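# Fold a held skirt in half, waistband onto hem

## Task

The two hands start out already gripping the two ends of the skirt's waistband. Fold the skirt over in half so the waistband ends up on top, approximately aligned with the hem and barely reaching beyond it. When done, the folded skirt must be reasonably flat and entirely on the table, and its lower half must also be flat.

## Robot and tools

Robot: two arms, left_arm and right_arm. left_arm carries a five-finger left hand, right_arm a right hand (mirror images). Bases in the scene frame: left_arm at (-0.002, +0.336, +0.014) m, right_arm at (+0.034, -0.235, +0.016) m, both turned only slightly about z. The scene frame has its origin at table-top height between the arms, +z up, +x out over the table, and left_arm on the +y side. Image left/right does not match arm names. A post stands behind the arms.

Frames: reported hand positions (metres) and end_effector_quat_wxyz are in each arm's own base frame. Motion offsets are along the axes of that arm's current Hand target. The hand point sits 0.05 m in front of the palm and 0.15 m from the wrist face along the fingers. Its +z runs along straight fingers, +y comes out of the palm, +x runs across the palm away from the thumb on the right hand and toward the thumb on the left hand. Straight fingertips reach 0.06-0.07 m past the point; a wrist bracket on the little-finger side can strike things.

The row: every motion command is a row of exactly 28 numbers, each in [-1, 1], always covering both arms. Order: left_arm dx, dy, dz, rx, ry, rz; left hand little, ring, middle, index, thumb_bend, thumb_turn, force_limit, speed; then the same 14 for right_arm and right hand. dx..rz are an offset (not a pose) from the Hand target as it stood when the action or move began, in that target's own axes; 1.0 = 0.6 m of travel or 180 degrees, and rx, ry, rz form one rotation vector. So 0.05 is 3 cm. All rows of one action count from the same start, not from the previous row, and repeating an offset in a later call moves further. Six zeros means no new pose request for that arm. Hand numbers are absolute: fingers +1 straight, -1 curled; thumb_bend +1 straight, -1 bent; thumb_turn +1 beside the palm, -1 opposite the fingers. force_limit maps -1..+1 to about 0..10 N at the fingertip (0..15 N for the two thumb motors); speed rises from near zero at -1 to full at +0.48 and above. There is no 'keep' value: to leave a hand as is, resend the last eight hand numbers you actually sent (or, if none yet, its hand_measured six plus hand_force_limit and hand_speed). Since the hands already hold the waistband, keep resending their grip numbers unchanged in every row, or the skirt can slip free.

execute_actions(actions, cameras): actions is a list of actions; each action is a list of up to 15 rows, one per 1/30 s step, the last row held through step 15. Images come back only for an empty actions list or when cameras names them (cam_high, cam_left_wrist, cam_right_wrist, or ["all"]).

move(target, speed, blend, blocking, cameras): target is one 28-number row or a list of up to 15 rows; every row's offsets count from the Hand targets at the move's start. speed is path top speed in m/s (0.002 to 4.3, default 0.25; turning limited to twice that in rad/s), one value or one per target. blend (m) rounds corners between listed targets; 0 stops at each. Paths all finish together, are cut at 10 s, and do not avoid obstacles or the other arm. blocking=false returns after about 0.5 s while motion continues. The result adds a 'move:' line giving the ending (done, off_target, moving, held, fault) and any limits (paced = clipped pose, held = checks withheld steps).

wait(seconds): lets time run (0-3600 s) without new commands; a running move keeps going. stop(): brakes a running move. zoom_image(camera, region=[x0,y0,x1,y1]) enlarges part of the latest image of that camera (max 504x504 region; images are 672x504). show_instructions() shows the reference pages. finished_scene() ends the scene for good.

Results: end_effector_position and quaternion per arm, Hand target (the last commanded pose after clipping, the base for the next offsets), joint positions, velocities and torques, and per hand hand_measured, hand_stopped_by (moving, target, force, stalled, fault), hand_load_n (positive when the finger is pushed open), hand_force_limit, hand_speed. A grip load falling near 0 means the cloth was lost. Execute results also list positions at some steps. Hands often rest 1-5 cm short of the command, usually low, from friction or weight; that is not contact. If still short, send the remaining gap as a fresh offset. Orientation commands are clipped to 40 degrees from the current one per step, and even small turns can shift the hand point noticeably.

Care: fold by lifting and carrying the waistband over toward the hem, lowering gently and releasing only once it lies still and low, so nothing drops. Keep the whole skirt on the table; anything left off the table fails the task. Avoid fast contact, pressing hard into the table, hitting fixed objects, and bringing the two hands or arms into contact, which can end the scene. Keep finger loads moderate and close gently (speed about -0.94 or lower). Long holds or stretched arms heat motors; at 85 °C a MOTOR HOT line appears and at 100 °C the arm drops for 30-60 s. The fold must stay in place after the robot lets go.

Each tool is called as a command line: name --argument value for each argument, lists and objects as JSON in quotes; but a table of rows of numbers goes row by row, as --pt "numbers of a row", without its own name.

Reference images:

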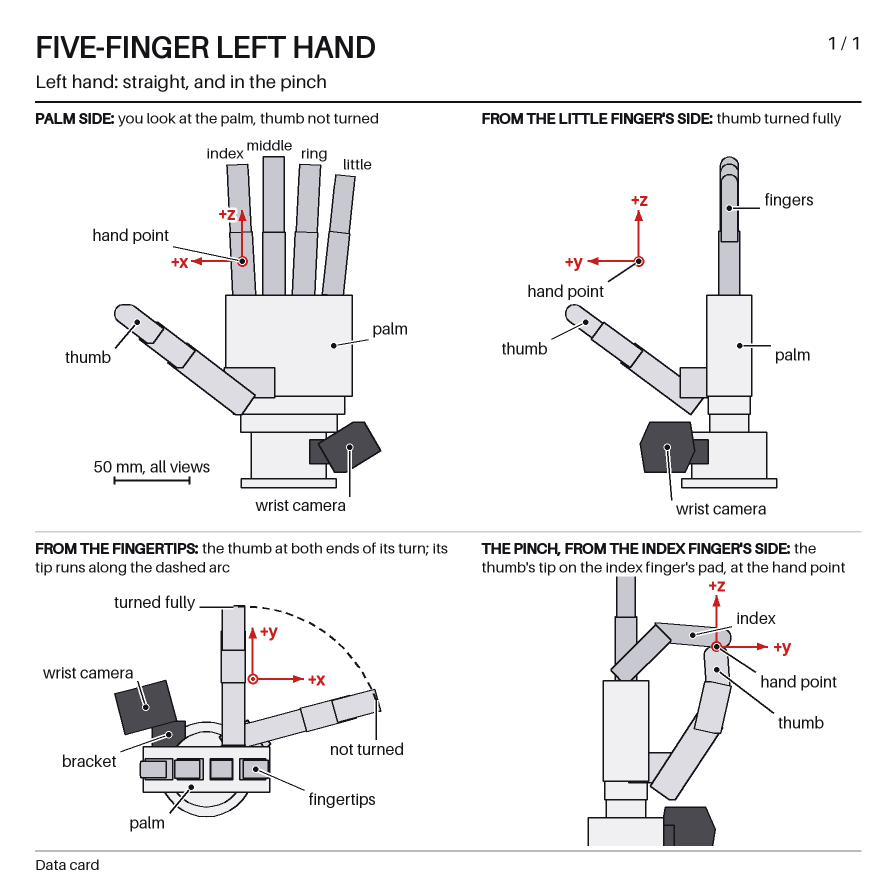

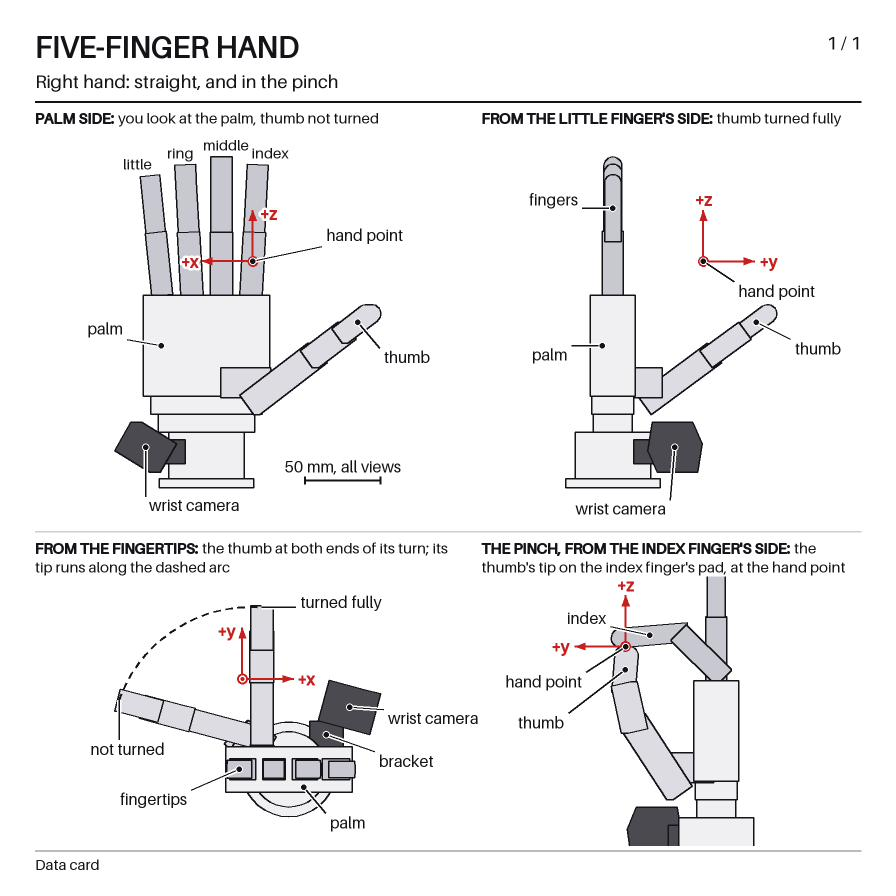

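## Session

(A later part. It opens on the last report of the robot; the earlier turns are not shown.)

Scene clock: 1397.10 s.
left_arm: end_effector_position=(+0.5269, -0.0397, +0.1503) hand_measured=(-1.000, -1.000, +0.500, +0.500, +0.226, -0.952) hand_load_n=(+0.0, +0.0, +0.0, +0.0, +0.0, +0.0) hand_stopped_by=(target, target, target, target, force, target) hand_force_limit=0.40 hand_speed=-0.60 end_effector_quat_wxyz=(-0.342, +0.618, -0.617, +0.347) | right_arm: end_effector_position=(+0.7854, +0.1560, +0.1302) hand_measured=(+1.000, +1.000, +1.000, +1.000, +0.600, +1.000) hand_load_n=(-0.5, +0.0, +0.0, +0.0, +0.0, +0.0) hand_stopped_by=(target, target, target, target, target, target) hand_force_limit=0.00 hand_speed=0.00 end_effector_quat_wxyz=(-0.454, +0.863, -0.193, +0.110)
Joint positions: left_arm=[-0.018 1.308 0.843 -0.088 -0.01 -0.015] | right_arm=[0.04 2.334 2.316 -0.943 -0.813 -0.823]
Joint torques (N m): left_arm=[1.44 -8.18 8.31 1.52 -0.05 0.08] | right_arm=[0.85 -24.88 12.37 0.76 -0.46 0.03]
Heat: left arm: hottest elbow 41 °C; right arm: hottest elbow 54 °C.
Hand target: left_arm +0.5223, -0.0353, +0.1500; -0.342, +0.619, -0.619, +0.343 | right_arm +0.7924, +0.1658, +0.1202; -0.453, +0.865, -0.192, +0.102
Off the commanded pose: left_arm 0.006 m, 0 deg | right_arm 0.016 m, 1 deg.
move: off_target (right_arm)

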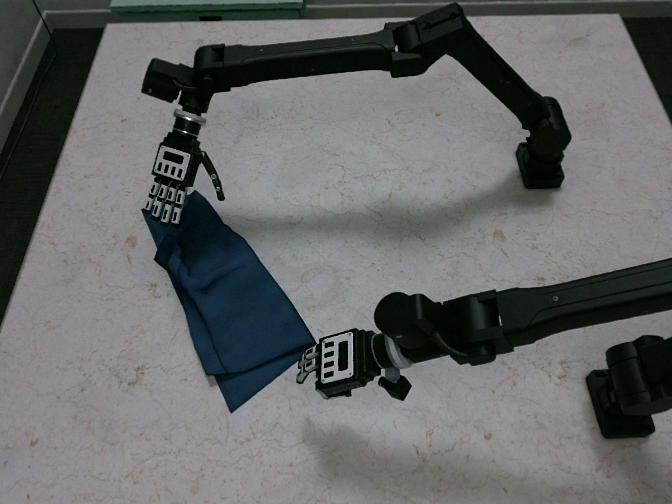

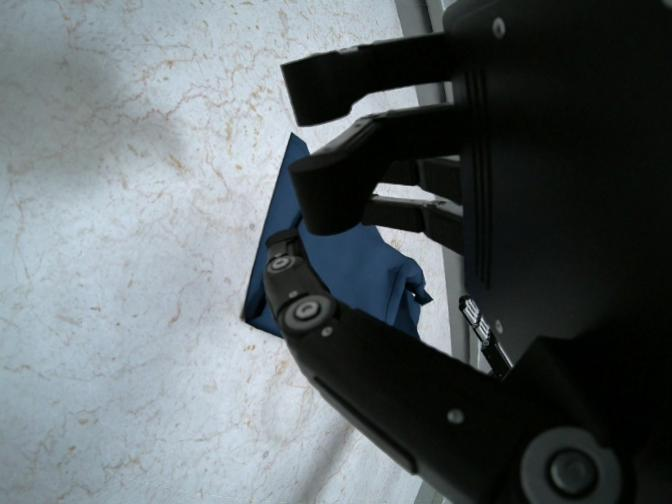

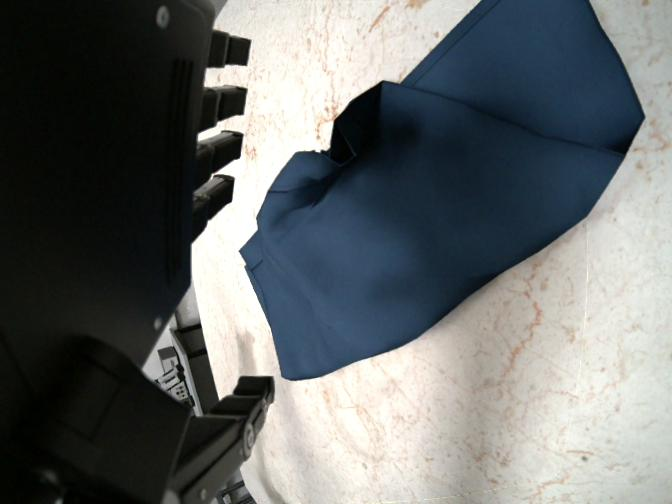

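move --target '[0,0,0,0,0,0,-1.0,-1.0,0.5,0.5,0.2,-0.952,0.4,-0.6,-0.0128,0.0942,0.0987,0,0,0,1.0,1.0,1.0,1.0,0.6,1.0,0.0,0.0]' --speed 0.08 --cameras '["all"]'

zoom_image --camera "cam_high" --region '[120, 140, 280, 300]'

Scene clock: 1424.57 s.
left_arm: end_effector_position=(+0.5269, -0.0397, +0.1503) hand_measured=(-1.000, -1.000, +0.500, +0.500, +0.226, -0.952) hand_load_n=(+0.0, +0.0, +0.0, +0.0, +0.0, +0.0) hand_stopped_by=(target, target, target, target, force, target) hand_force_limit=0.40 hand_speed=-0.60 end_effector_quat_wxyz=(-0.342, +0.618, -0.617, +0.347) | right_arm: end_effector_position=(+0.7949, +0.1729, +0.0721) hand_measured=(+1.000, +1.000, +1.000, +1.000, +0.600, +1.000) hand_load_n=(+0.0, +0.0, +0.0, +0.0, +0.0, -0.5) hand_stopped_by=(target, target, target, target, target, target) hand_force_limit=0.00 hand_speed=0.00 end_effector_quat_wxyz=(-0.456, +0.862, -0.187, +0.118)
Joint positions: left_arm=[-0.018 1.308 0.843 -0.088 -0.01 -0.015] | right_arm=[0.061 2.374 2.232 -0.782 -0.8 -0.801]
Joint torques (N m): left_arm=[1.38 -8.23 8.31 1.54 -0.05 0.08] | right_arm=[0.91 -25.29 8.02 1.89 -0.42 0.03]
Heat: left arm: hottest elbow 41 °C; right arm: hottest elbow 61 °C.
Hand target: left_arm +0.5223, -0.0353, +0.1500; -0.342, +0.619, -0.619, +0.343 | right_arm +0.7927, +0.1838, +0.0398; -0.453, +0.865, -0.192, +0.102
Off the commanded pose: left_arm 0.006 m, 0 deg | right_arm 0.034 m, 2 deg.
move: off_target (right_arm)

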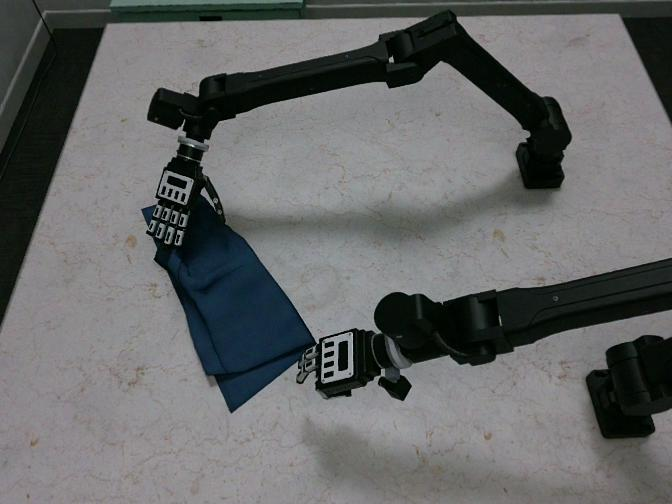

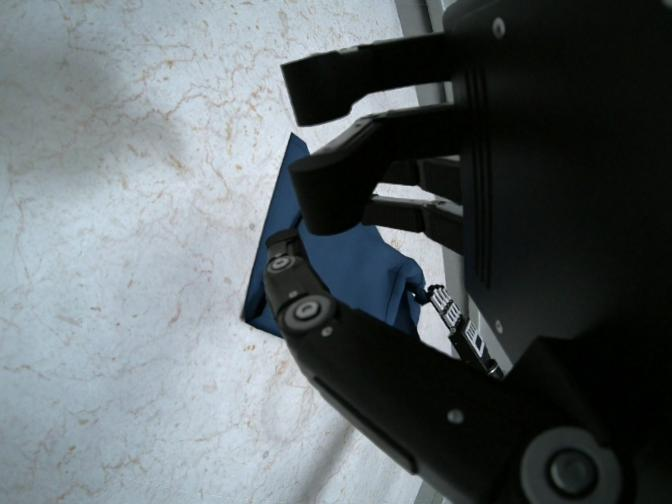

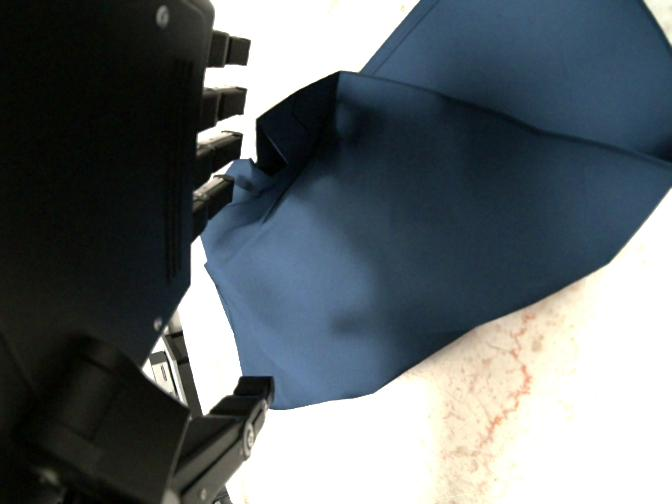

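Scaled by 3.150 from the camera's image (finer frame: 960x720).

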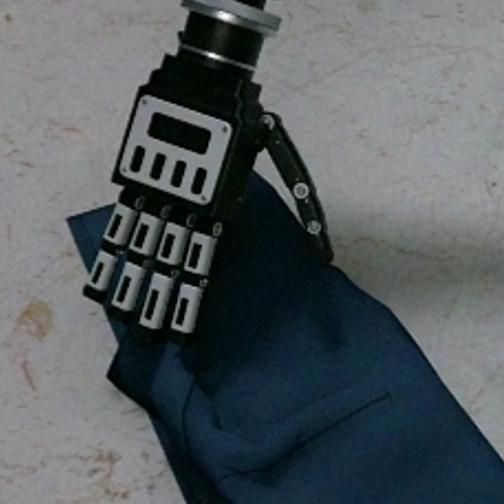

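move --target '[0,0,0,0,0,0,-1.0,-1.0,0.5,0.5,0.2,-0.952,0.4,-0.6,-0.0142,0.0443,0.0677,0,0,0,1.0,1.0,1.0,1.0,1.0,1.0,0.0,0.0]' --speed 0.06 --cameras '["cam_high","cam_right_wrist"]'

zoom_image --camera "cam_high" --region '[120, 140, 280, 300]'

Scene clock: 1433.93 s.
left_arm: end_effector_position=(+0.5269, -0.0397, +0.1503) hand_measured=(-1.000, -1.000, +0.500, +0.500, +0.226, -0.952) hand_load_n=(+0.0, +0.0, +0.0, +0.0, +0.0, +0.0) hand_stopped_by=(target, target, target, target, force, target) hand_force_limit=0.40 hand_speed=-0.60 end_effector_quat_wxyz=(-0.342, +0.618, -0.617, +0.347) | right_arm: end_effector_position=(+0.8007, +0.1886, +0.0454) hand_measured=(+1.000, +1.000, +1.000, +1.000, +1.000, +1.000) hand_load_n=(+0.0, +0.0, +0.0, +0.0, +0.0, -0.5) hand_stopped_by=(target, target, target, target, target, target) hand_force_limit=0.00 hand_speed=0.00 end_effector_quat_wxyz=(-0.461, +0.859, -0.184, +0.129)
Joint positions: left_arm=[-0.018 1.308 0.843 -0.088 -0.01 -0.015] | right_arm=[0.081 2.394 2.188 -0.673 -0.79 -0.77]
Joint torques (N m): left_arm=[1.44 -8.23 8.32 1.55 -0.05 0.08] | right_arm=[1.38 -24.18 7.32 1.98 -0.22 0.03]
Heat: left arm: hottest elbow 41 °C; right arm: hottest elbow 60 °C.
Hand target: left_arm +0.5223, -0.0353, +0.1500; -0.342, +0.619, -0.619, +0.343 | right_arm +0.7929, +0.2040, -0.0051; -0.453, +0.865, -0.192, +0.102
Off the commanded pose: left_arm 0.006 m, 0 deg | right_arm 0.053 m, 3 deg.
move: off_target (right_arm)

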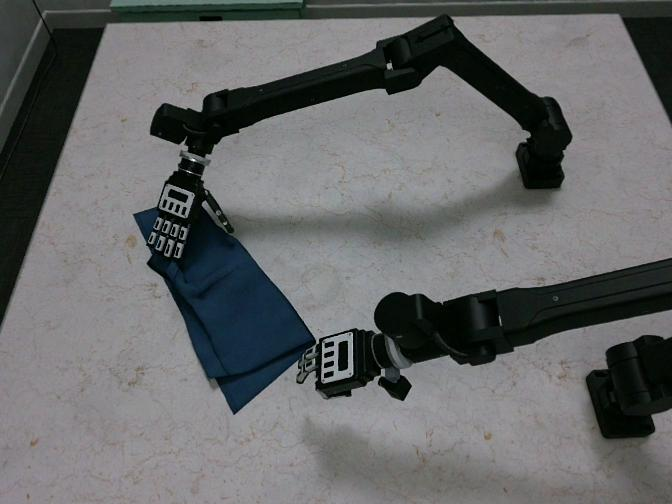

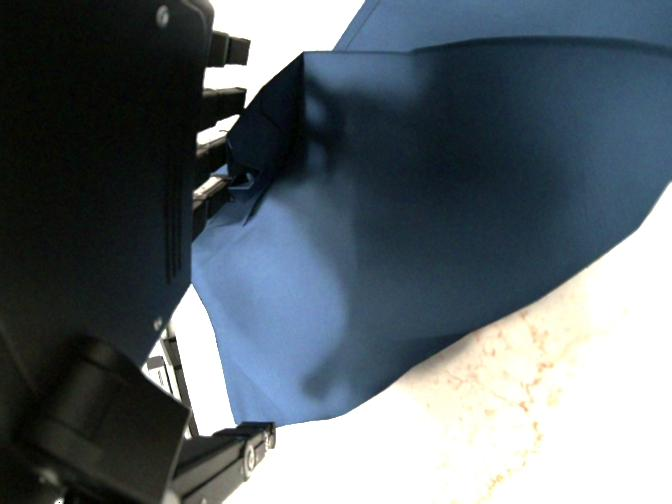

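Scaled by 3.150 from the camera's image (finer frame: 960x720).

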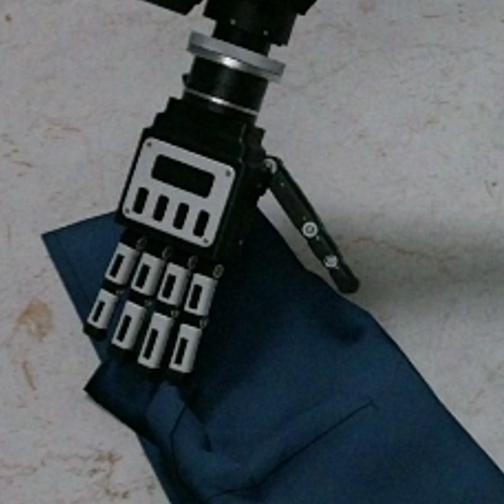

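move --target '[0,0,0,0,0,0,-1.0,-1.0,0.5,0.5,0.2,-0.952,0.4,-0.6,0.0462,0.0561,-0.0806,0,0,0,1.0,1.0,1.0,1.0,1.0,1.0,0.0,0.0]' --speed 0.06 --cameras '["cam_high","cam_right_wrist"]'

zoom_image --camera "cam_high" --region '[120, 140, 280, 300]'

Scene clock: 1454.10 s.
left_arm: end_effector_position=(+0.5269, -0.0397, +0.1503) hand_measured=(-1.000, -1.000, +0.500, +0.500, +0.226, -0.952) hand_load_n=(+0.0, +0.0, +0.0, +0.0, +0.0, +0.0) hand_stopped_by=(target, target, target, target, force, target) hand_force_limit=0.40 hand_speed=-0.60 end_effector_quat_wxyz=(-0.342, +0.618, -0.617, +0.347) | right_arm: end_effector_position=(+0.7970, +0.1537, +0.0342) hand_measured=(+1.000, +1.000, +1.000, +1.000, +1.000, +1.000) hand_load_n=(+0.0, +0.0, +0.0, +0.0, +0.0, +0.0) hand_stopped_by=(target, target, target, target, target, target) hand_force_limit=0.00 hand_speed=0.00 end_effector_quat_wxyz=(-0.463, +0.861, -0.174, +0.122)
Joint positions: left_arm=[-0.018 1.308 0.843 -0.088 -0.01 -0.015] | right_arm=[0.034 2.406 2.188 -0.722 -0.835 -0.851]
Joint torques (N m): left_arm=[1.38 -8.23 8.31 1.55 -0.05 0.08] | right_arm=[-1.32 -24.76 8.31 0.76 -0.38 -0.13]
Heat: left arm: hottest elbow 41 °C; right arm: hottest elbow 57 °C.
Hand target: left_arm +0.5223, -0.0353, +0.1500; -0.342, +0.619, -0.619, +0.343 | right_arm +0.7930, +0.1389, -0.0052; -0.453, +0.865, -0.192, +0.102
Off the commanded pose: left_arm 0.006 m, 0 deg | right_arm 0.042 m, 3 deg.
move: off_target (right_arm)

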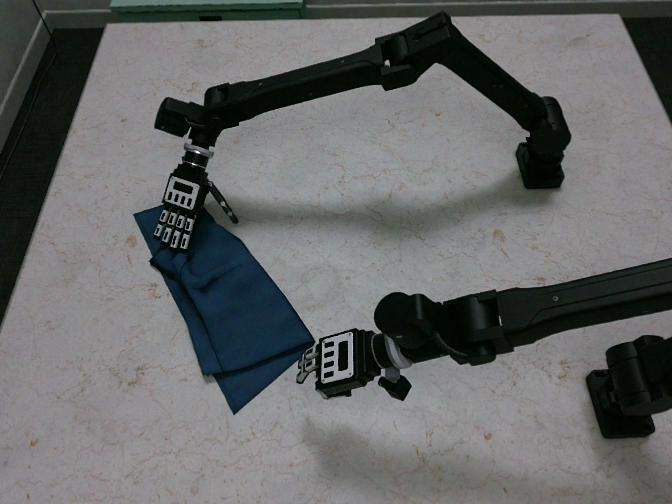

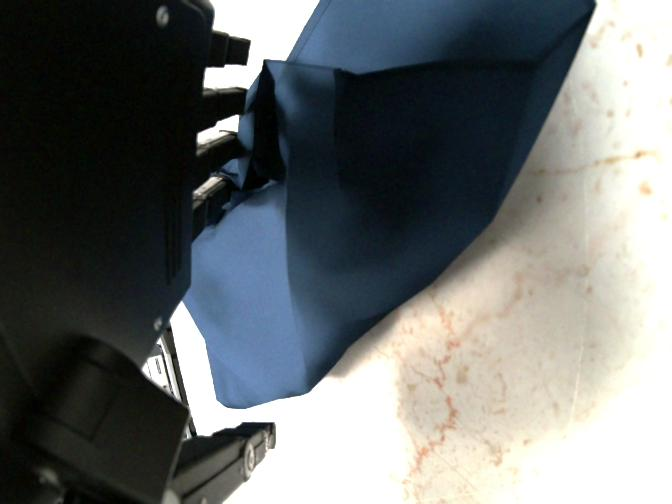

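Scaled by 3.150 from the camera's image (finer frame: 960x720).

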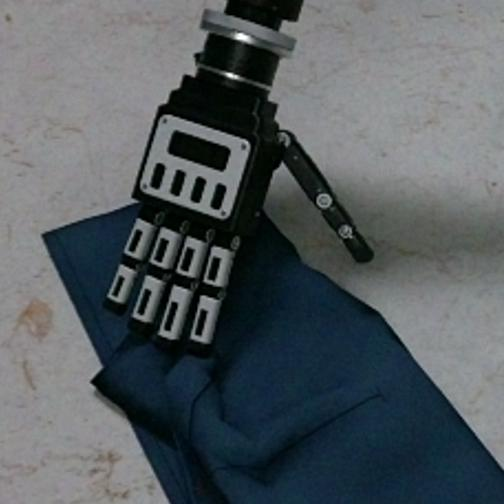

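move --target '[0,0,0,0,0,0,-1.0,-1.0,0.5,0.5,0.2,-0.952,0.4,-0.6,0.0142,-0.1198,-0.0334,0,0,0,1.0,1.0,1.0,1.0,1.0,1.0,0.0,0.0]' --speed 0.1 --cameras '["cam_high","cam_right_wrist"]'

zoom_image --camera "cam_high" --region '[120, 140, 280, 300]'

zoom_image --camera "cam_right_wrist" --region '[150, 0, 600, 350]'

Scene clock: 1471.00 s.
left_arm: end_effector_position=(+0.5269, -0.0397, +0.1503) hand_measured=(-1.000, -1.000, +0.500, +0.500, +0.226, -0.952) hand_load_n=(+0.0, +0.0, +0.0, +0.0, +0.0, +0.0) hand_stopped_by=(target, target, target, target, force, target) hand_force_limit=0.40 hand_speed=-0.60 end_effector_quat_wxyz=(-0.342, +0.618, -0.617, +0.347) | right_arm: end_effector_position=(+0.8041, +0.1522, +0.0749) hand_measured=(+1.000, +1.000, +1.000, +1.000, +1.000, +1.000) hand_load_n=(+0.0, +0.0, +0.0, +0.5, +0.0, +0.0) hand_stopped_by=(target, target, target, target, target, target) hand_force_limit=0.00 hand_speed=0.00 end_effector_quat_wxyz=(-0.454, +0.864, -0.192, +0.107)
Joint positions: left_arm=[-0.018 1.308 0.843 -0.088 -0.01 -0.015] | right_arm=[0.034 2.437 2.363 -0.901 -0.819 -0.835]
Joint torques (N m): left_arm=[1.38 -8.18 8.31 1.54 -0.05 0.08] | right_arm=[0.38 -26.05 12.27 0.7 -0.46 0.01]
Heat: left arm: hottest elbow 41 °C; right arm: hottest elbow 57 °C.
Hand target: left_arm +0.5223, -0.0353, +0.1500; -0.342, +0.619, -0.619, +0.343 | right_arm +0.8109, +0.1574, +0.0657; -0.453, +0.865, -0.192, +0.102
Off the commanded pose: left_arm 0.006 m, 0 deg | right_arm 0.013 m, 1 deg.
move: off_target (right_arm)

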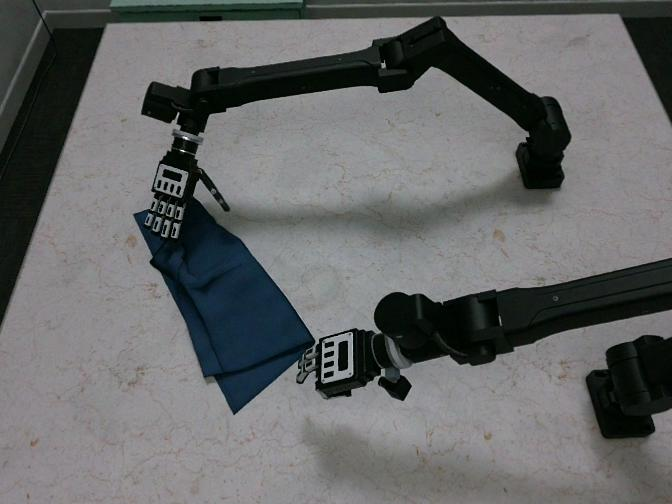

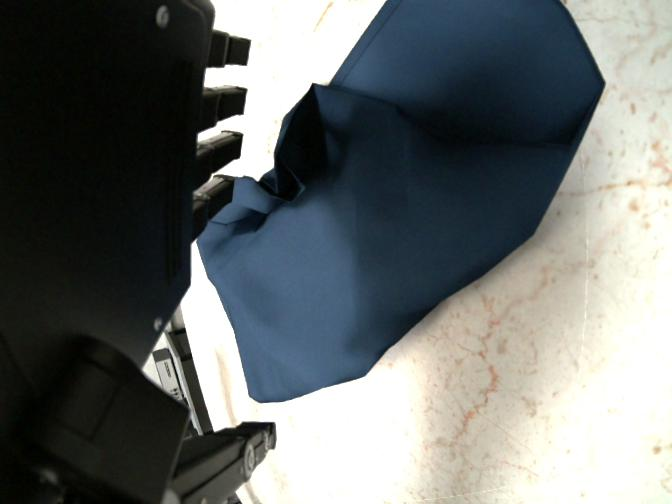

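Scaled by 3.150 from the camera's image (finer frame: 960x720).

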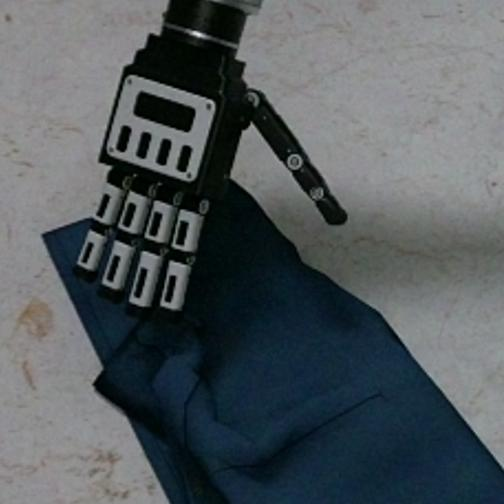

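Scaled by 1.120 from the camera's image (finer frame: 960x720).

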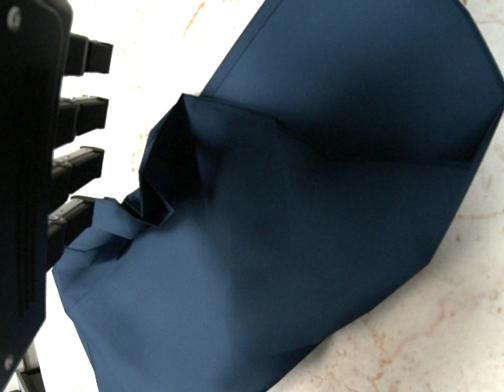

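move --pt "0.1833 -0.053 0.305 0 0 0 -1.0 -1.0 0.5 0.5 0.6 -0.952 0.4 -0.4 -0.0327 -0.0473 0.0563 0 0 0 0.6 0.6 1.0 1.0 1.0 1.0 0.0 0.0" --pt "0.1833 0.06 0.3757 0 0 0 -1.0 -1.0 0.5 0.5 0.6 -0.952 0.4 -0.4 -0.0327 -0.0473 0.0563 0 0 0 0.6 0.6 1.0 1.0 1.0 1.0 0.0 0.0" --speed 0.12 --cameras '["all"]'

zoom_image --camera "cam_high" --region '[120, 160, 300, 340]'

Scene clock: 1564.03 s.
left_arm: end_effector_position=(+0.6966, -0.1416, +0.0151) hand_measured=(-1.000, -1.000, +0.500, +0.500, +0.600, -0.952) hand_load_n=(+0.0, +0.0, +0.0, +0.0, +0.0, +0.0) hand_stopped_by=(target, target, target, target, target, target) hand_force_limit=0.40 hand_speed=-0.40 end_effector_quat_wxyz=(-0.346, +0.617, -0.617, +0.345) | right_arm: end_effector_position=(+0.8005, +0.1931, +0.0789) hand_measured=(+0.600, +0.600, +1.000, +1.000, +1.000, +1.000) hand_load_n=(+0.0, +0.0, +0.0, +0.0, +0.0, +0.0) hand_stopped_by=(target, target, target, target, target, target) hand_force_limit=0.00 hand_speed=0.00 end_effector_quat_wxyz=(-0.450, +0.865, -0.199, +0.099)
Joint positions: left_arm=[-0.194 1.943 1.224 0.161 -0.166 -0.101] | right_arm=[0.087 2.437 2.375 -0.887 -0.784 -0.769]
Joint torques (N m): left_arm=[0.15 -12.63 7.24 2.67 -0.3 -0.07] | right_arm=[1.03 -25.88 12.3 1.74 -0.45 0.04]
Heat: left arm: hottest elbow 41 °C; right arm: hottest elbow 64 °C.
Hand target: left_arm +0.6945, -0.1455, +0.0002; -0.342, +0.619, -0.618, +0.343 | right_arm +0.8117, +0.2057, +0.0695; -0.453, +0.865, -0.192, +0.102
Off the commanded pose: left_arm 0.016 m, 1 deg | right_arm 0.019 m, 1 deg.
move: off_target (left_arm, right_arm)

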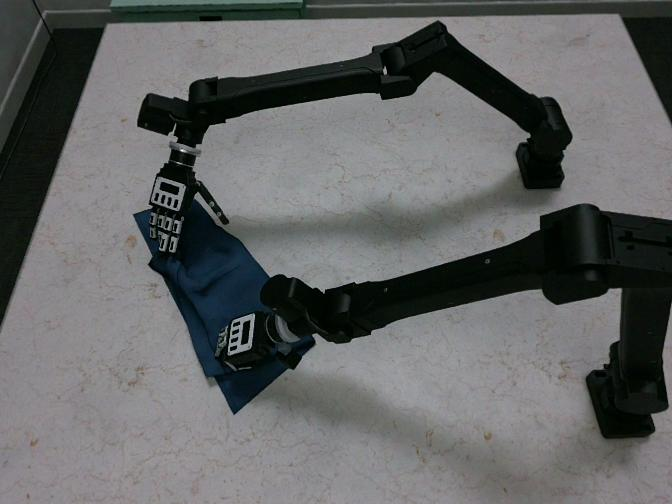

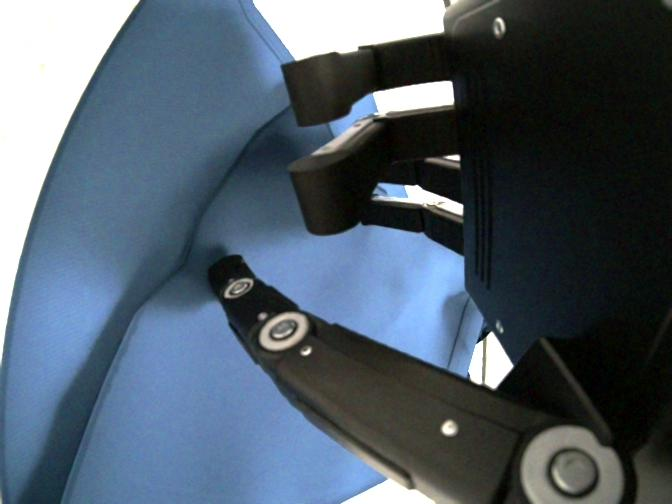

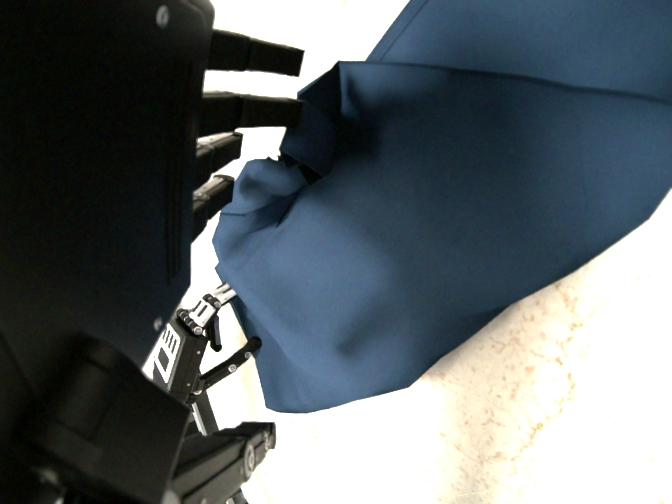

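Scaled by 2.800 from the camera's image (finer frame: 960x720).

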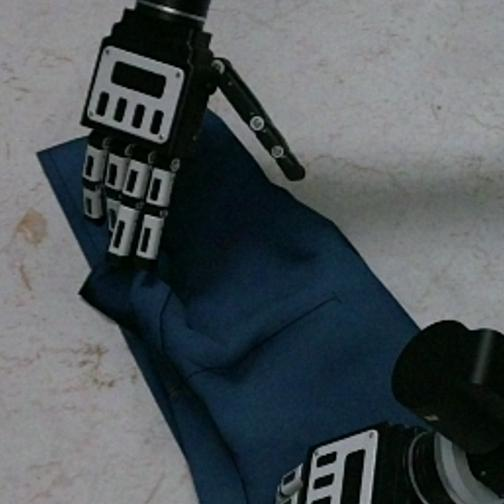

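move --target '[0,0,0,0,0,0,-1.0,-1.0,0.5,0.5,0.6,-0.952,0.4,-0.4,-0.0059,0.088,0.0781,0,0,0,0.6,0.6,1.0,1.0,1.0,1.0,0.0,0.0]' --speed 0.06 --cameras '["cam_high","cam_right_wrist"]'

zoom_image --camera "cam_high" --region '[120, 160, 300, 340]'

Scene clock: 1573.20 s.
left_arm: end_effector_position=(+0.6966, -0.1416, +0.0151) hand_measured=(-1.000, -1.000, +0.500, +0.500, +0.600, -0.952) hand_load_n=(+0.0, +0.0, +0.0, +0.0, +0.5, +0.0) hand_stopped_by=(target, target, target, target, target, target) hand_force_limit=0.40 hand_speed=-0.40 end_effector_quat_wxyz=(-0.346, +0.617, -0.617, +0.345) | right_arm: end_effector_position=(+0.8213, +0.1990, +0.0544) hand_measured=(+0.600, +0.600, +1.000, +1.000, +1.000, +1.000) hand_load_n=(+0.0, +0.0, +0.0, +0.0, +0.0, +0.0) hand_stopped_by=(target, target, target, target, target, target) hand_force_limit=0.00 hand_speed=0.00 end_effector_quat_wxyz=(-0.461, +0.858, -0.181, +0.134)
Joint positions: left_arm=[-0.194 1.943 1.224 0.161 -0.166 -0.101] | right_arm=[0.092 2.463 2.339 -0.737 -0.779 -0.76]
Joint torques (N m): left_arm=[0.21 -12.69 7.25 2.67 -0.3 -0.07] | right_arm=[1.38 -24.76 7.36 1.84 -0.34 0.05]
Heat: left arm: hottest elbow 41 °C; right arm: hottest elbow 64 °C.
Hand target: left_arm +0.6945, -0.1455, +0.0002; -0.342, +0.619, -0.618, +0.343 | right_arm +0.8123, +0.2149, -0.0006; -0.453, +0.865, -0.192, +0.102
Off the commanded pose: left_arm 0.015 m, 1 deg | right_arm 0.058 m, 4 deg.
move: off_target (right_arm)

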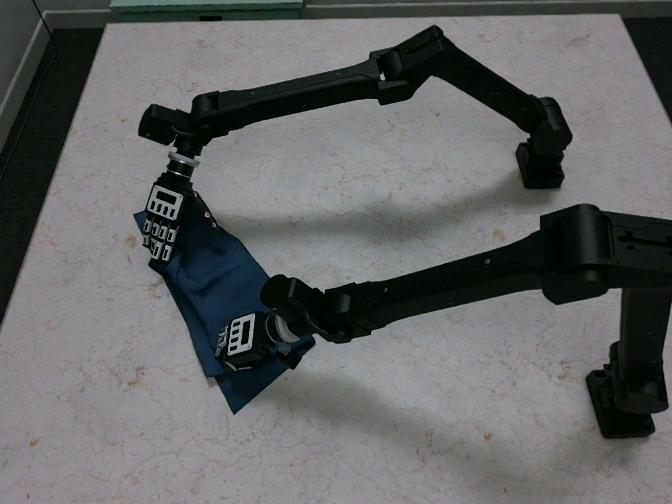

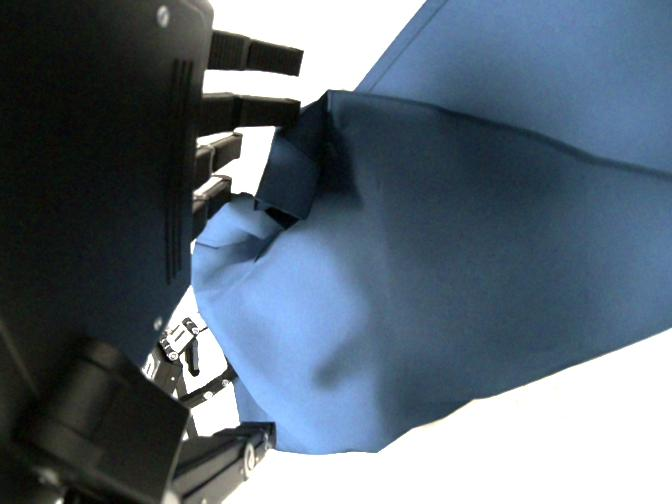

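Scaled by 2.800 from the camera's image (finer frame: 960x720).

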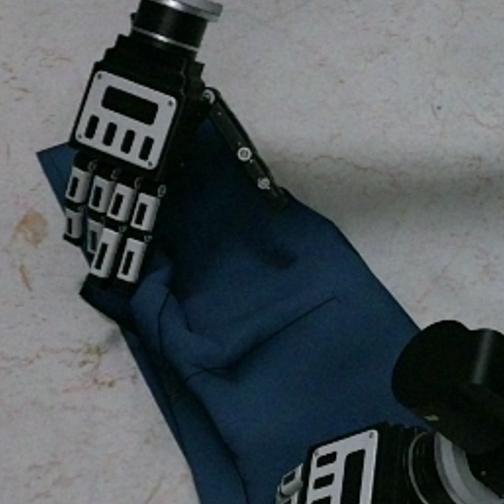

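move --target '[0,0,0,0,0,0,-1.0,-1.0,0.5,0.5,0.6,-0.952,0.4,-0.4,0.0423,0.0625,-0.0898,0,0,0,0.6,0.6,1.0,1.0,1.0,1.0,0.0,0.0]' --speed 0.05 --cameras '["cam_high","cam_right_wrist"]'

zoom_image --camera "cam_high" --region '[120, 160, 300, 340]'

Scene clock: 1594.10 s.
left_arm: end_effector_position=(+0.6966, -0.1416, +0.0151) hand_measured=(-1.000, -1.000, +0.500, +0.500, +0.600, -0.952) hand_load_n=(+0.0, +0.0, +0.0, +0.0, +0.0, +0.0) hand_stopped_by=(target, target, target, target, target, target) hand_force_limit=0.40 hand_speed=-0.40 end_effector_quat_wxyz=(-0.346, +0.617, -0.617, +0.345) | right_arm: end_effector_position=(+0.8164, +0.1547, +0.0412) hand_measured=(+0.600, +0.600, +1.000, +1.000, +1.000, +1.000) hand_load_n=(+0.0, +0.0, +0.0, +0.0, +0.0, +0.0) hand_stopped_by=(target, target, target, target, target, target) hand_force_limit=0.00 hand_speed=0.00 end_effector_quat_wxyz=(-0.462, +0.860, -0.175, +0.128)
Joint positions: left_arm=[-0.194 1.943 1.224 0.161 -0.166 -0.101] | right_arm=[0.035 2.464 2.314 -0.774 -0.827 -0.843]
Joint torques (N m): left_arm=[0.21 -12.69 7.24 2.7 -0.3 -0.07] | right_arm=[-0.79 -26.11 7.45 0.7 -0.53 -0.14]
Heat: left arm: hottest elbow 41 °C; right arm: hottest elbow 62 °C.
Hand target: left_arm +0.6945, -0.1455, +0.0002; -0.342, +0.619, -0.618, +0.343 | right_arm +0.8076, +0.1444, -0.0006; -0.453, +0.865, -0.192, +0.102
Off the commanded pose: left_arm 0.015 m, 1 deg | right_arm 0.044 m, 4 deg.
move: off_target (right_arm)

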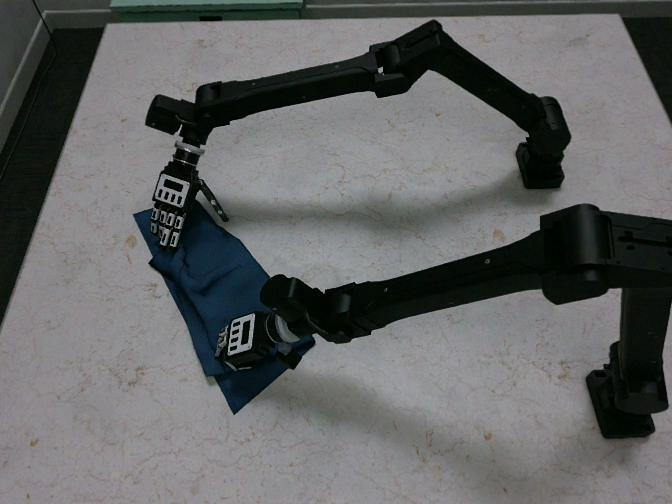

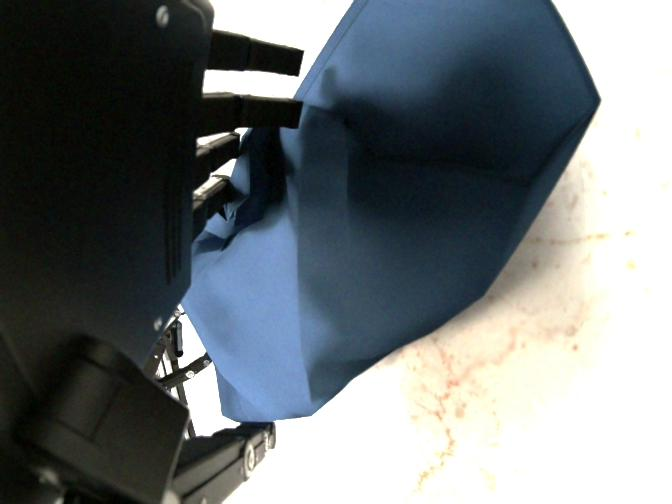

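Scaled by 2.800 from the camera's image (finer frame: 960x720).

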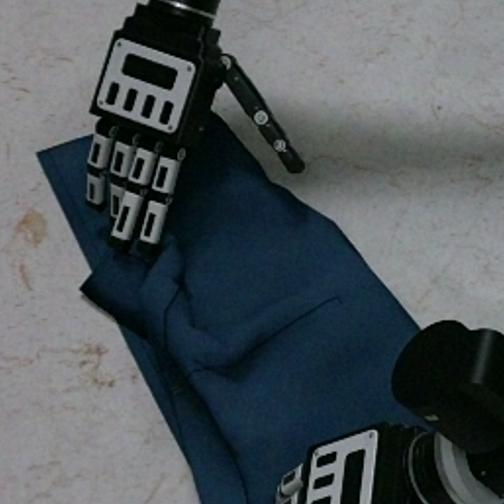

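move --pt "0 0 0 0 0 0 -1.0 -1.0 0.5 0.5 0.6 -0.952 0.4 -0.4 0 -0.0959 -0.0667 0 0 0 0.6 0.6 1.0 1.0 1.0 1.0 0.0 0.0" --pt "0 0 0 0 0 0 -1.0 -1.0 0.5 0.5 0.6 -0.952 0.4 -0.4 -0.0423 -0.1577 0.019 0 0 0 0.6 0.6 1.0 1.0 1.0 1.0 0.0 0.0" --pt "0 0 0 0 0 0 -1.0 -1.0 0.5 0.5 0.6 -0.952 0.4 -0.4 -0.0423 -0.0068 0.1238 0 0 0 0.6 0.6 1.0 1.0 1.0 1.0 0.0 0.0" --speed 0.1 --cameras '["cam_high","cam_right_wrist"]'

zoom_image --camera "cam_high" --region '[120, 160, 300, 340]'

zoom_image --camera "cam_right_wrist" --region '[150, 0, 500, 350]'

Scene clock: 1611.17 s.
left_arm: end_effector_position=(+0.6967, -0.1410, +0.0151) hand_measured=(-1.000, -1.000, +0.500, +0.500, +0.600, -0.952) hand_load_n=(+0.5, +0.0, +0.0, +0.0, +0.5, -0.5) hand_stopped_by=(target, target, target, target, target, target) hand_force_limit=0.40 hand_speed=-0.40 end_effector_quat_wxyz=(-0.347, +0.617, -0.616, +0.344) | right_arm: end_effector_position=(+0.8224, +0.2002, +0.0263) hand_measured=(+0.600, +0.600, +1.000, +1.000, +1.000, +1.000) hand_load_n=(+0.0, +0.0, +0.0, +0.0, +0.0, +0.0) hand_stopped_by=(target, target, target, target, target, target) hand_force_limit=0.00 hand_speed=0.00 end_effector_quat_wxyz=(-0.464, +0.857, -0.179, +0.136)
Joint positions: left_arm=[-0.194 1.943 1.224 0.161 -0.169 -0.101] | right_arm=[0.092 2.482 2.296 -0.666 -0.785 -0.758]
Joint torques (N m): left_arm=[0.26 -12.63 7.25 2.67 -0.19 -0.07] | right_arm=[1.26 -24.06 7.02 1.92 -0.17 0.01]
Heat: left arm: hottest elbow 40 °C; right arm: hottest elbow 59 °C.
Hand target: left_arm +0.6945, -0.1454, +0.0002; -0.342, +0.619, -0.618, +0.343 | right_arm +0.8116, +0.2127, -0.0395; -0.453, +0.865, -0.192, +0.102
Off the commanded pose: left_arm 0.016 m, 1 deg | right_arm 0.068 m, 4 deg.
move: off_target (right_arm)

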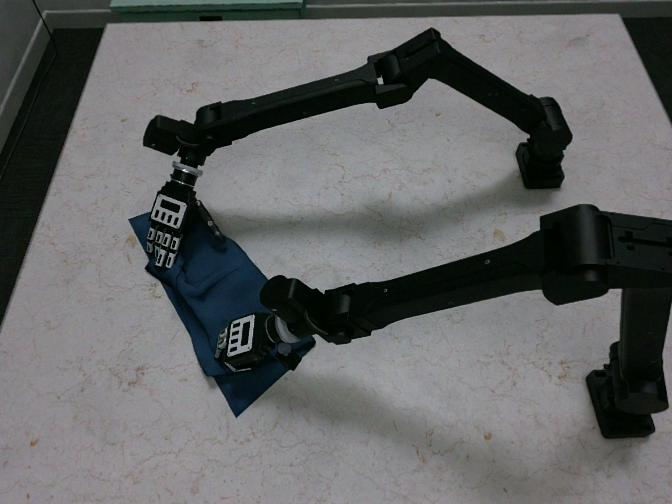

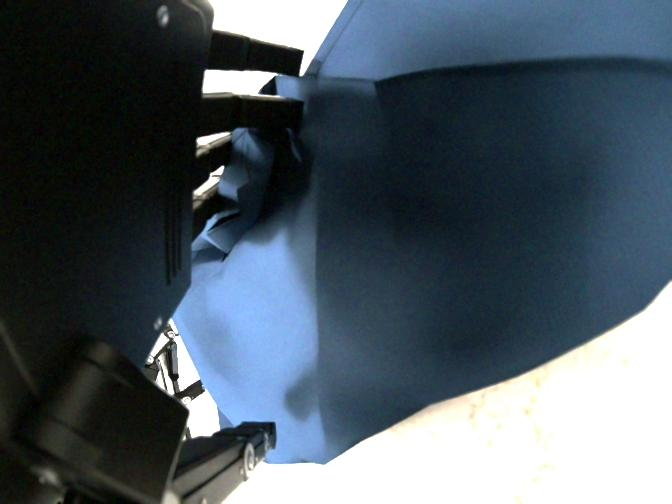

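Scaled by 2.800 from the camera's image (finer frame: 960x720).

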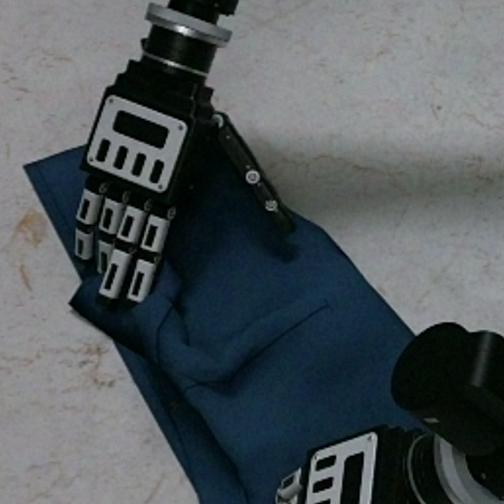

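Scaled by 1.440 from the camera's image (finer frame: 960x720).

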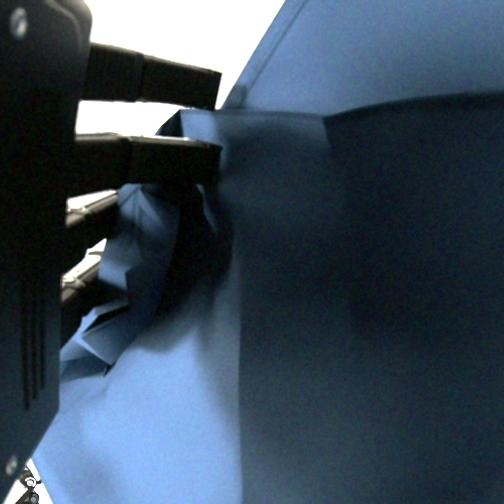

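move --target '[0,0,0,0,0,0,-1.0,-1.0,0.5,0.5,0.6,-0.952,0.4,-0.4,0.0352,0.0696,-0.1,0,0,0,0.6,0.6,1.0,1.0,1.0,1.0,0.0,0.0]' --speed 0.05 --cameras '["cam_high","cam_right_wrist"]'

zoom_image --camera "cam_high" --region '[120, 160, 300, 340]'

zoom_image --camera "cam_right_wrist" --region '[150, 0, 500, 350]'

Scene clock: 1624.50 s.
left_arm: end_effector_position=(+0.6968, -0.1410, +0.0148) hand_measured=(-1.000, -1.000, +0.500, +0.500, +0.600, -0.952) hand_load_n=(+0.0, +0.0, +0.0, +0.0, +0.0, +0.5) hand_stopped_by=(target, target, target, target, target, target) hand_force_limit=0.40 hand_speed=-0.40 end_effector_quat_wxyz=(-0.347, +0.617, -0.616, +0.345) | right_arm: end_effector_position=(+0.8143, +0.1743, +0.0171) hand_measured=(+0.600, +0.600, +1.000, +1.000, +1.000, +1.000) hand_load_n=(+0.0, +5.0, +0.0, +0.0, +0.0, -0.5) hand_stopped_by=(target, target, target, target, target, target) hand_force_limit=0.00 hand_speed=0.00 end_effector_quat_wxyz=(-0.477, +0.856, -0.150, +0.132)
Joint positions: left_arm=[-0.194 1.944 1.224 0.162 -0.169 -0.101] | right_arm=[0.054 2.472 2.251 -0.671 -0.856 -0.851]
Joint torques (N m): left_arm=[0.21 -12.69 7.25 2.61 -0.19 -0.07] | right_arm=[-2.84 -25.99 5.55 0.2 0.35 -0.13]
Heat: left arm: hottest elbow 40 °C; right arm: hottest elbow 58 °C.
Hand target: left_arm +0.6945, -0.1454, +0.0001; -0.342, +0.619, -0.618, +0.343 | right_arm +0.7997, +0.1374, -0.0398; -0.453, +0.865, -0.192, +0.102
Off the commanded pose: left_arm 0.015 m, 1 deg | right_arm 0.069 m, 7 deg.
move: off_target (right_arm)

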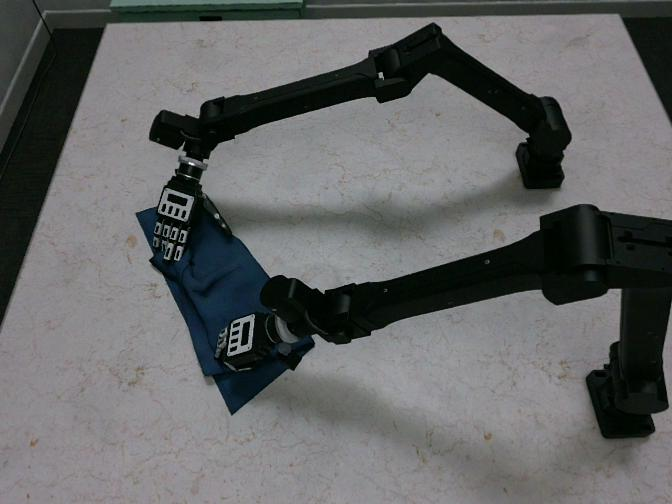

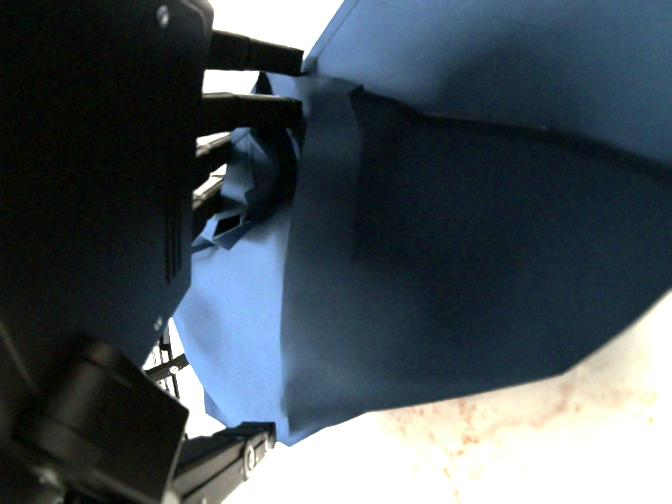

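Scaled by 2.800 from the camera's image (finer frame: 960x720).

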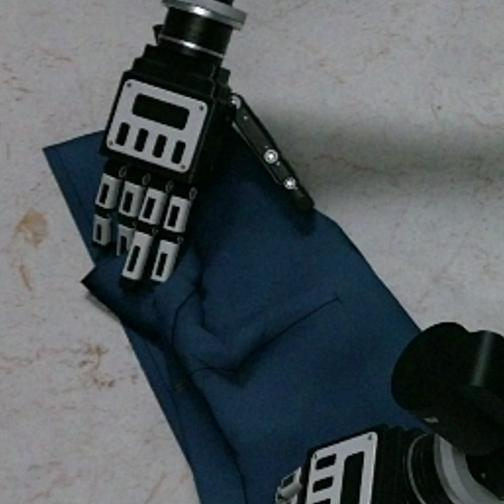

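Scaled by 1.440 from the camera's image (finer frame: 960x720).

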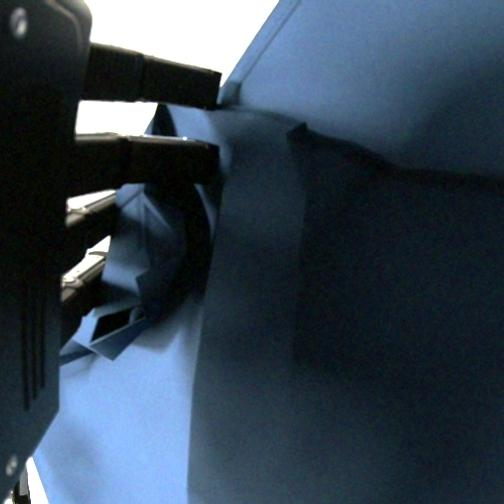

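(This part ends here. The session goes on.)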